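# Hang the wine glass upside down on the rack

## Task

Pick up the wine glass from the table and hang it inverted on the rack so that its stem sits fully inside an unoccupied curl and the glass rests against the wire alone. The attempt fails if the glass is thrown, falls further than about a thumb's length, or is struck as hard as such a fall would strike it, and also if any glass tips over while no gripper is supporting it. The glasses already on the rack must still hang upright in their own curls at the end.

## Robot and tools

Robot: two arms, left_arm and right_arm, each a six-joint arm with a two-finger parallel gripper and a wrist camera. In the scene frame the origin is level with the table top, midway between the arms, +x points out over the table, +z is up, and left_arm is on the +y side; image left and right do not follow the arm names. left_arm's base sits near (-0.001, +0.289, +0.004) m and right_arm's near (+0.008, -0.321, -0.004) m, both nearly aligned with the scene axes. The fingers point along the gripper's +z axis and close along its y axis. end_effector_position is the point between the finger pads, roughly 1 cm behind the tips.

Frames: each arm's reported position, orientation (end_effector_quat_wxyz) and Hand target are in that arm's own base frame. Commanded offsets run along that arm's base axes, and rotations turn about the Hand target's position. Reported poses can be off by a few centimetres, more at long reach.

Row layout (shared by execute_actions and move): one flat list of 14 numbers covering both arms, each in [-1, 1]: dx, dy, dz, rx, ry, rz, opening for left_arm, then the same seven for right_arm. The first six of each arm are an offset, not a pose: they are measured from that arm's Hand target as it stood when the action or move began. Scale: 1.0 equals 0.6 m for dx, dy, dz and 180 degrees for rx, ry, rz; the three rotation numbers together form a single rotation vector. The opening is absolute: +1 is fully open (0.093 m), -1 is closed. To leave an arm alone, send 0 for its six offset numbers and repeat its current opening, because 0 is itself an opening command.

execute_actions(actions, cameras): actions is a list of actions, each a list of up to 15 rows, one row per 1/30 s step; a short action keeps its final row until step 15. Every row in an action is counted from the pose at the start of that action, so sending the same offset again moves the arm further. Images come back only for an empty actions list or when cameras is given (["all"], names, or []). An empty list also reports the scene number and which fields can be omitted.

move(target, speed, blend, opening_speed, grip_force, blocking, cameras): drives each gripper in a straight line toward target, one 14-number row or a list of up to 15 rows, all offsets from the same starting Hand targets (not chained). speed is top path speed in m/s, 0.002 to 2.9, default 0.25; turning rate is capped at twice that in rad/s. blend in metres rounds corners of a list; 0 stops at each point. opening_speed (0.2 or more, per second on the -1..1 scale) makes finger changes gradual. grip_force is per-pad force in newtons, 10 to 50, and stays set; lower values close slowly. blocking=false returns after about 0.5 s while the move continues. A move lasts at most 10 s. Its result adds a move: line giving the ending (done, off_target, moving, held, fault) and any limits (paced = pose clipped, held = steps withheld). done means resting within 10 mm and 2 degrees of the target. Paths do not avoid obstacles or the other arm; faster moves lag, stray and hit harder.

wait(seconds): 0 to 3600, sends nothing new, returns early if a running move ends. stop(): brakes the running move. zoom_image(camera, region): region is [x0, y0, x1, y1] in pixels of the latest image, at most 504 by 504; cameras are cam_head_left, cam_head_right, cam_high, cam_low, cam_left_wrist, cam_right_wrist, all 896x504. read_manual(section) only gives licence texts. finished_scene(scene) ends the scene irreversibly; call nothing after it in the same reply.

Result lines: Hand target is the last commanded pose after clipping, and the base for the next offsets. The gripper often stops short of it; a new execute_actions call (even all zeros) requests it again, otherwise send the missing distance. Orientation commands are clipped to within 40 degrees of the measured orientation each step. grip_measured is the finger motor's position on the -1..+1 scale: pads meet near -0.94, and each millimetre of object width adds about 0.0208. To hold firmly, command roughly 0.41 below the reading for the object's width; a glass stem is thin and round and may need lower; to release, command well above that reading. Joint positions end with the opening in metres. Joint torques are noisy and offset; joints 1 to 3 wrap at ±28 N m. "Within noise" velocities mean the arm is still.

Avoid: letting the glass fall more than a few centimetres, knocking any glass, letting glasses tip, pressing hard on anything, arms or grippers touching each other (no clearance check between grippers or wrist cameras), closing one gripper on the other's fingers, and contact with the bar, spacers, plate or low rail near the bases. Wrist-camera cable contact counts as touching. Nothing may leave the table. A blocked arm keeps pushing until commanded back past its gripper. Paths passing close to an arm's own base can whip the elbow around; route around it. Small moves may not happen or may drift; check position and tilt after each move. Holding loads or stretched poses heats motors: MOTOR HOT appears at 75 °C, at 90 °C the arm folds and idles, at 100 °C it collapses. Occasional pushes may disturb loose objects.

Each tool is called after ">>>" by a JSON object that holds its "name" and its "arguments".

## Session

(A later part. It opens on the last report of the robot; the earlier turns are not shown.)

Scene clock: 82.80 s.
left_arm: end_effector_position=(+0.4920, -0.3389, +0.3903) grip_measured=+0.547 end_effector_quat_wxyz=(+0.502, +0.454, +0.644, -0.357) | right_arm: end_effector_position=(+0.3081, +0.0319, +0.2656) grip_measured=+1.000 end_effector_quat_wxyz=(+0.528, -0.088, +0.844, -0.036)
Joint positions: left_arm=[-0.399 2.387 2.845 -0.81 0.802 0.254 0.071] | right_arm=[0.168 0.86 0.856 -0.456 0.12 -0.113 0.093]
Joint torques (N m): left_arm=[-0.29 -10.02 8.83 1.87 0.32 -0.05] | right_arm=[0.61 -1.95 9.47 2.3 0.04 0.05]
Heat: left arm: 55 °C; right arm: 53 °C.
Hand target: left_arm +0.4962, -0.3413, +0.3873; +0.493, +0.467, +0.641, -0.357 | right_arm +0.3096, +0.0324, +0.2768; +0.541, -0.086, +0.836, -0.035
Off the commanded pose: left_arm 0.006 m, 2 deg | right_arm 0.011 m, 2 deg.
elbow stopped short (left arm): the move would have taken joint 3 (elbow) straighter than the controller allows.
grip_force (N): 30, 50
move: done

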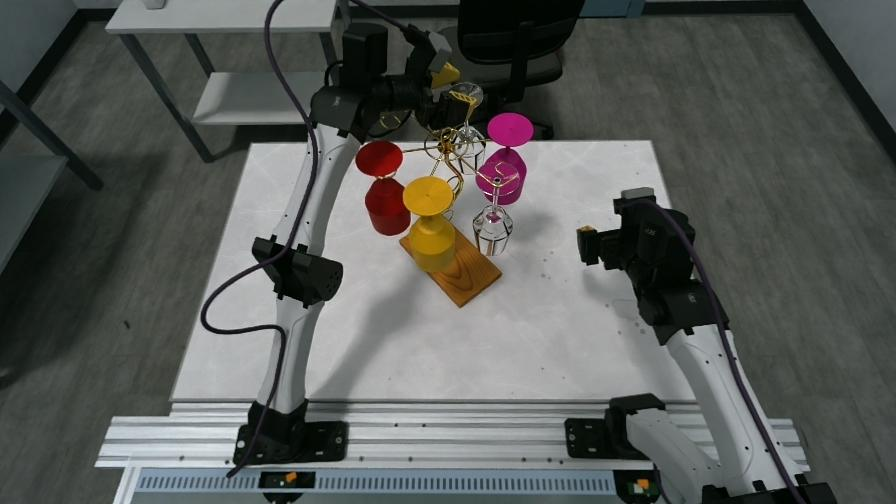

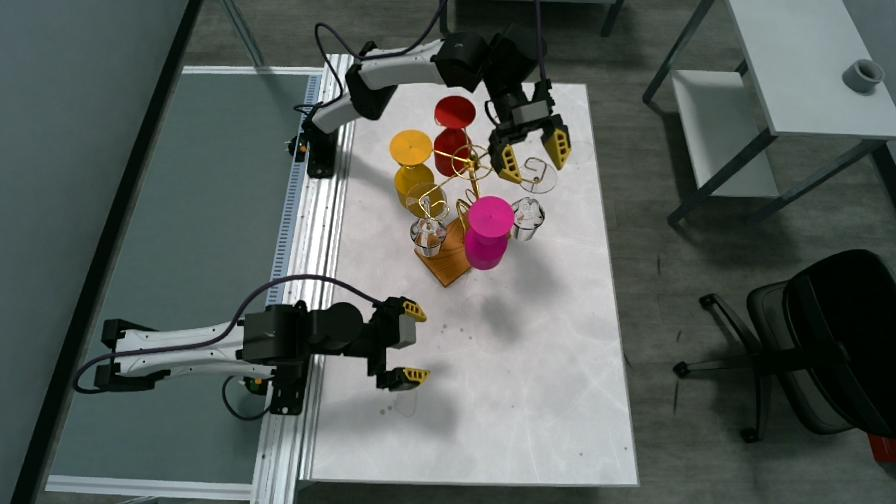

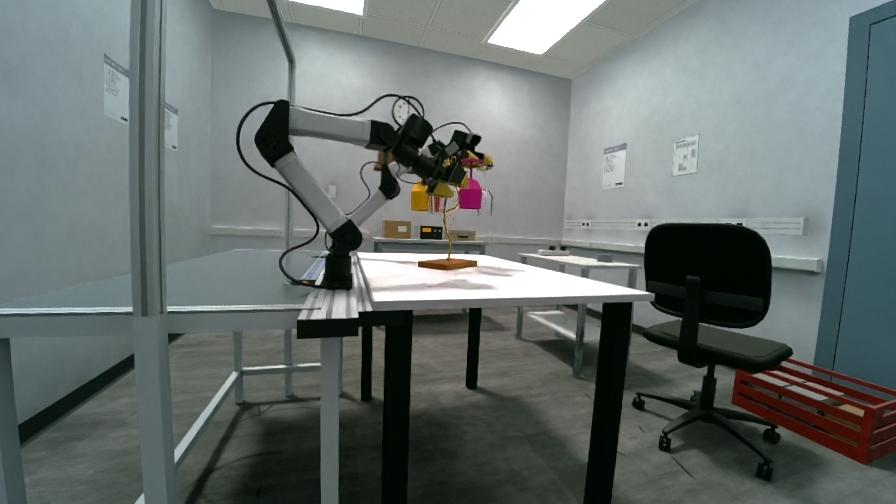

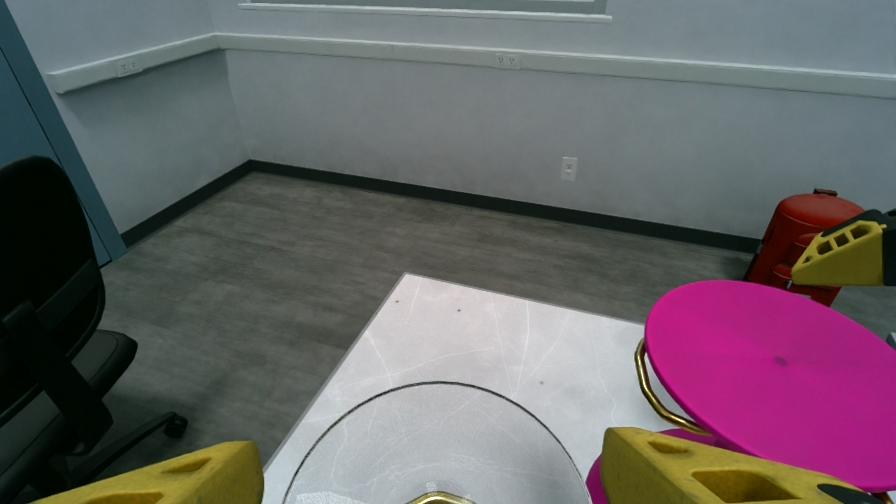

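>>> {"name": "move", "arguments": {"target": [[0,0,0,0,0,0,0.95,0,0,0,0,0,0,1],[-0.02,0.055,0.05,0,0,0,0.95,0,0,0,0,0,0,1],[-0.08,0.25,0.08,0,0,0,0.95,0,0,0,0,0,0,1]], "speed": [0.05,0.06,0.12], "opening_speed": 0.5, "cameras": ["cam_head_left","cam_high","cam_low"]}}

>>> {"name": "zoom_image", "arguments": {"camera": "cam_high", "region": [440, 70, 590, 250]}}

>>> {"name": "zoom_image", "arguments": {"camera": "cam_head_left", "region": [390, 70, 510, 190]}}

Scene clock: 87.73 s.
left_arm: end_effector_position=(+0.4538, -0.1953, +0.4276) grip_measured=+0.948 end_effector_quat_wxyz=(+0.489, +0.463, +0.646, -0.359) | right_arm: end_effector_position=(+0.3081, +0.0319, +0.2656) grip_measured=+1.000 end_effector_quat_wxyz=(+0.528, -0.088, +0.844, -0.036)
Joint positions: left_arm=[-0.101 2.184 2.764 -1.175 1.081 0.527 0.091] | right_arm=[0.168 0.86 0.856 -0.456 0.12 -0.113 0.093]
Joint torques (N m): left_arm=[0.36 -10.54 7.53 1.39 0.53 0.01] | right_arm=[0.55 -1.96 9.44 2.3 0.04 0.04]
Heat: left arm: 57 °C; right arm: 53 °C.
Hand target: left_arm +0.4482, -0.1914, +0.4352; +0.493, +0.467, +0.641, -0.357 | right_arm +0.3096, +0.0324, +0.2768; +0.541, -0.086, +0.836, -0.035
Off the commanded pose: left_arm 0.010 m, 1 deg | right_arm 0.011 m, 2 deg.
elbow stopped short (left arm): the move would have taken joint 3 (elbow) straighter than the controller allows.
grip_force (N): 30, 50
move: done

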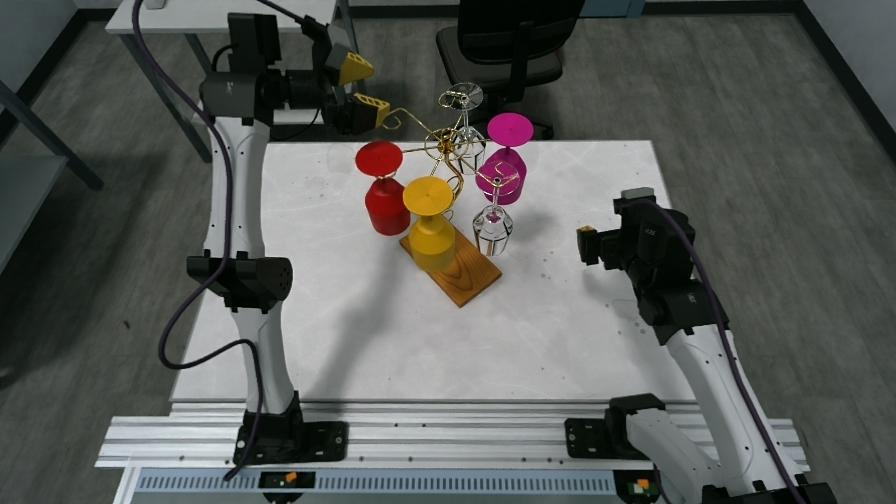

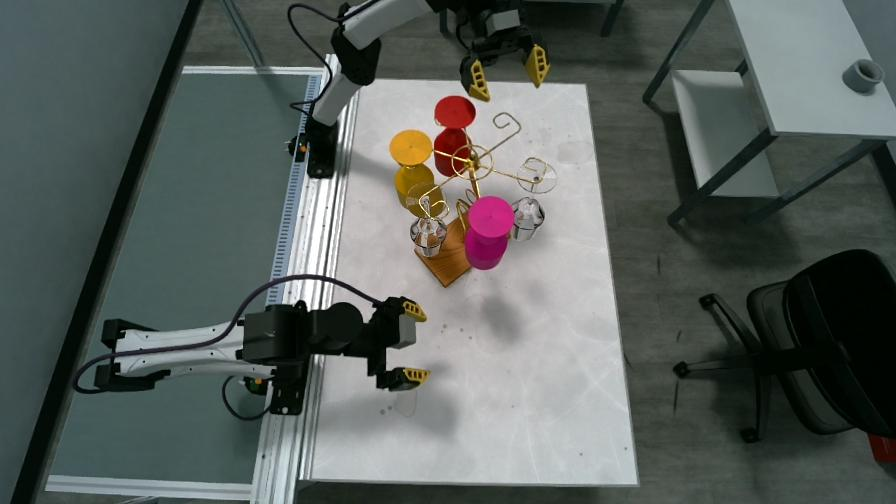

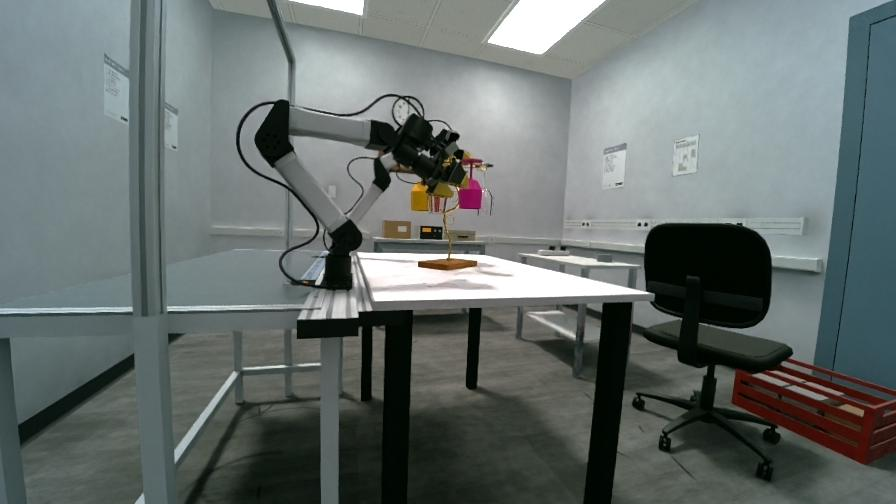

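Scaled by 2.800 from the camera's image (finer frame: 1280x720).

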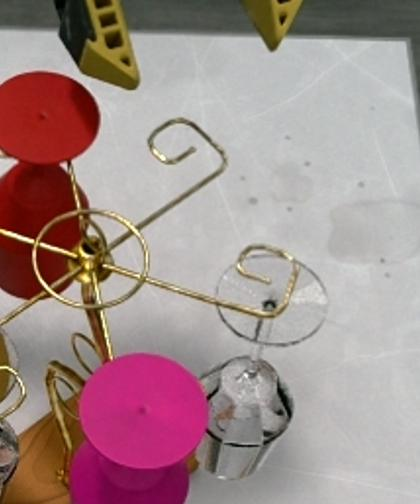

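Scaled by 4.200 from the camera's image (finer frame: 1280x720).

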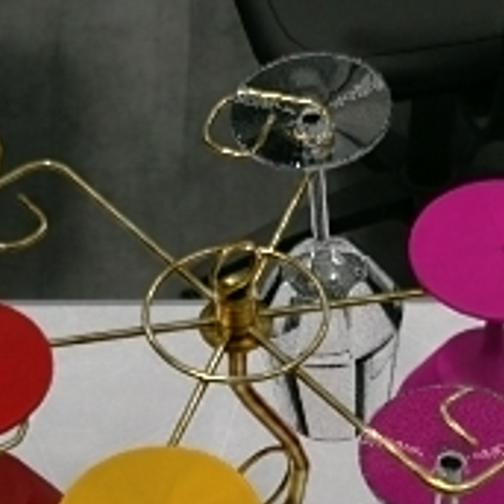

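>>> {"name": "finished_scene", "arguments": {"scene": 2}}

The scene is finished: the task was done.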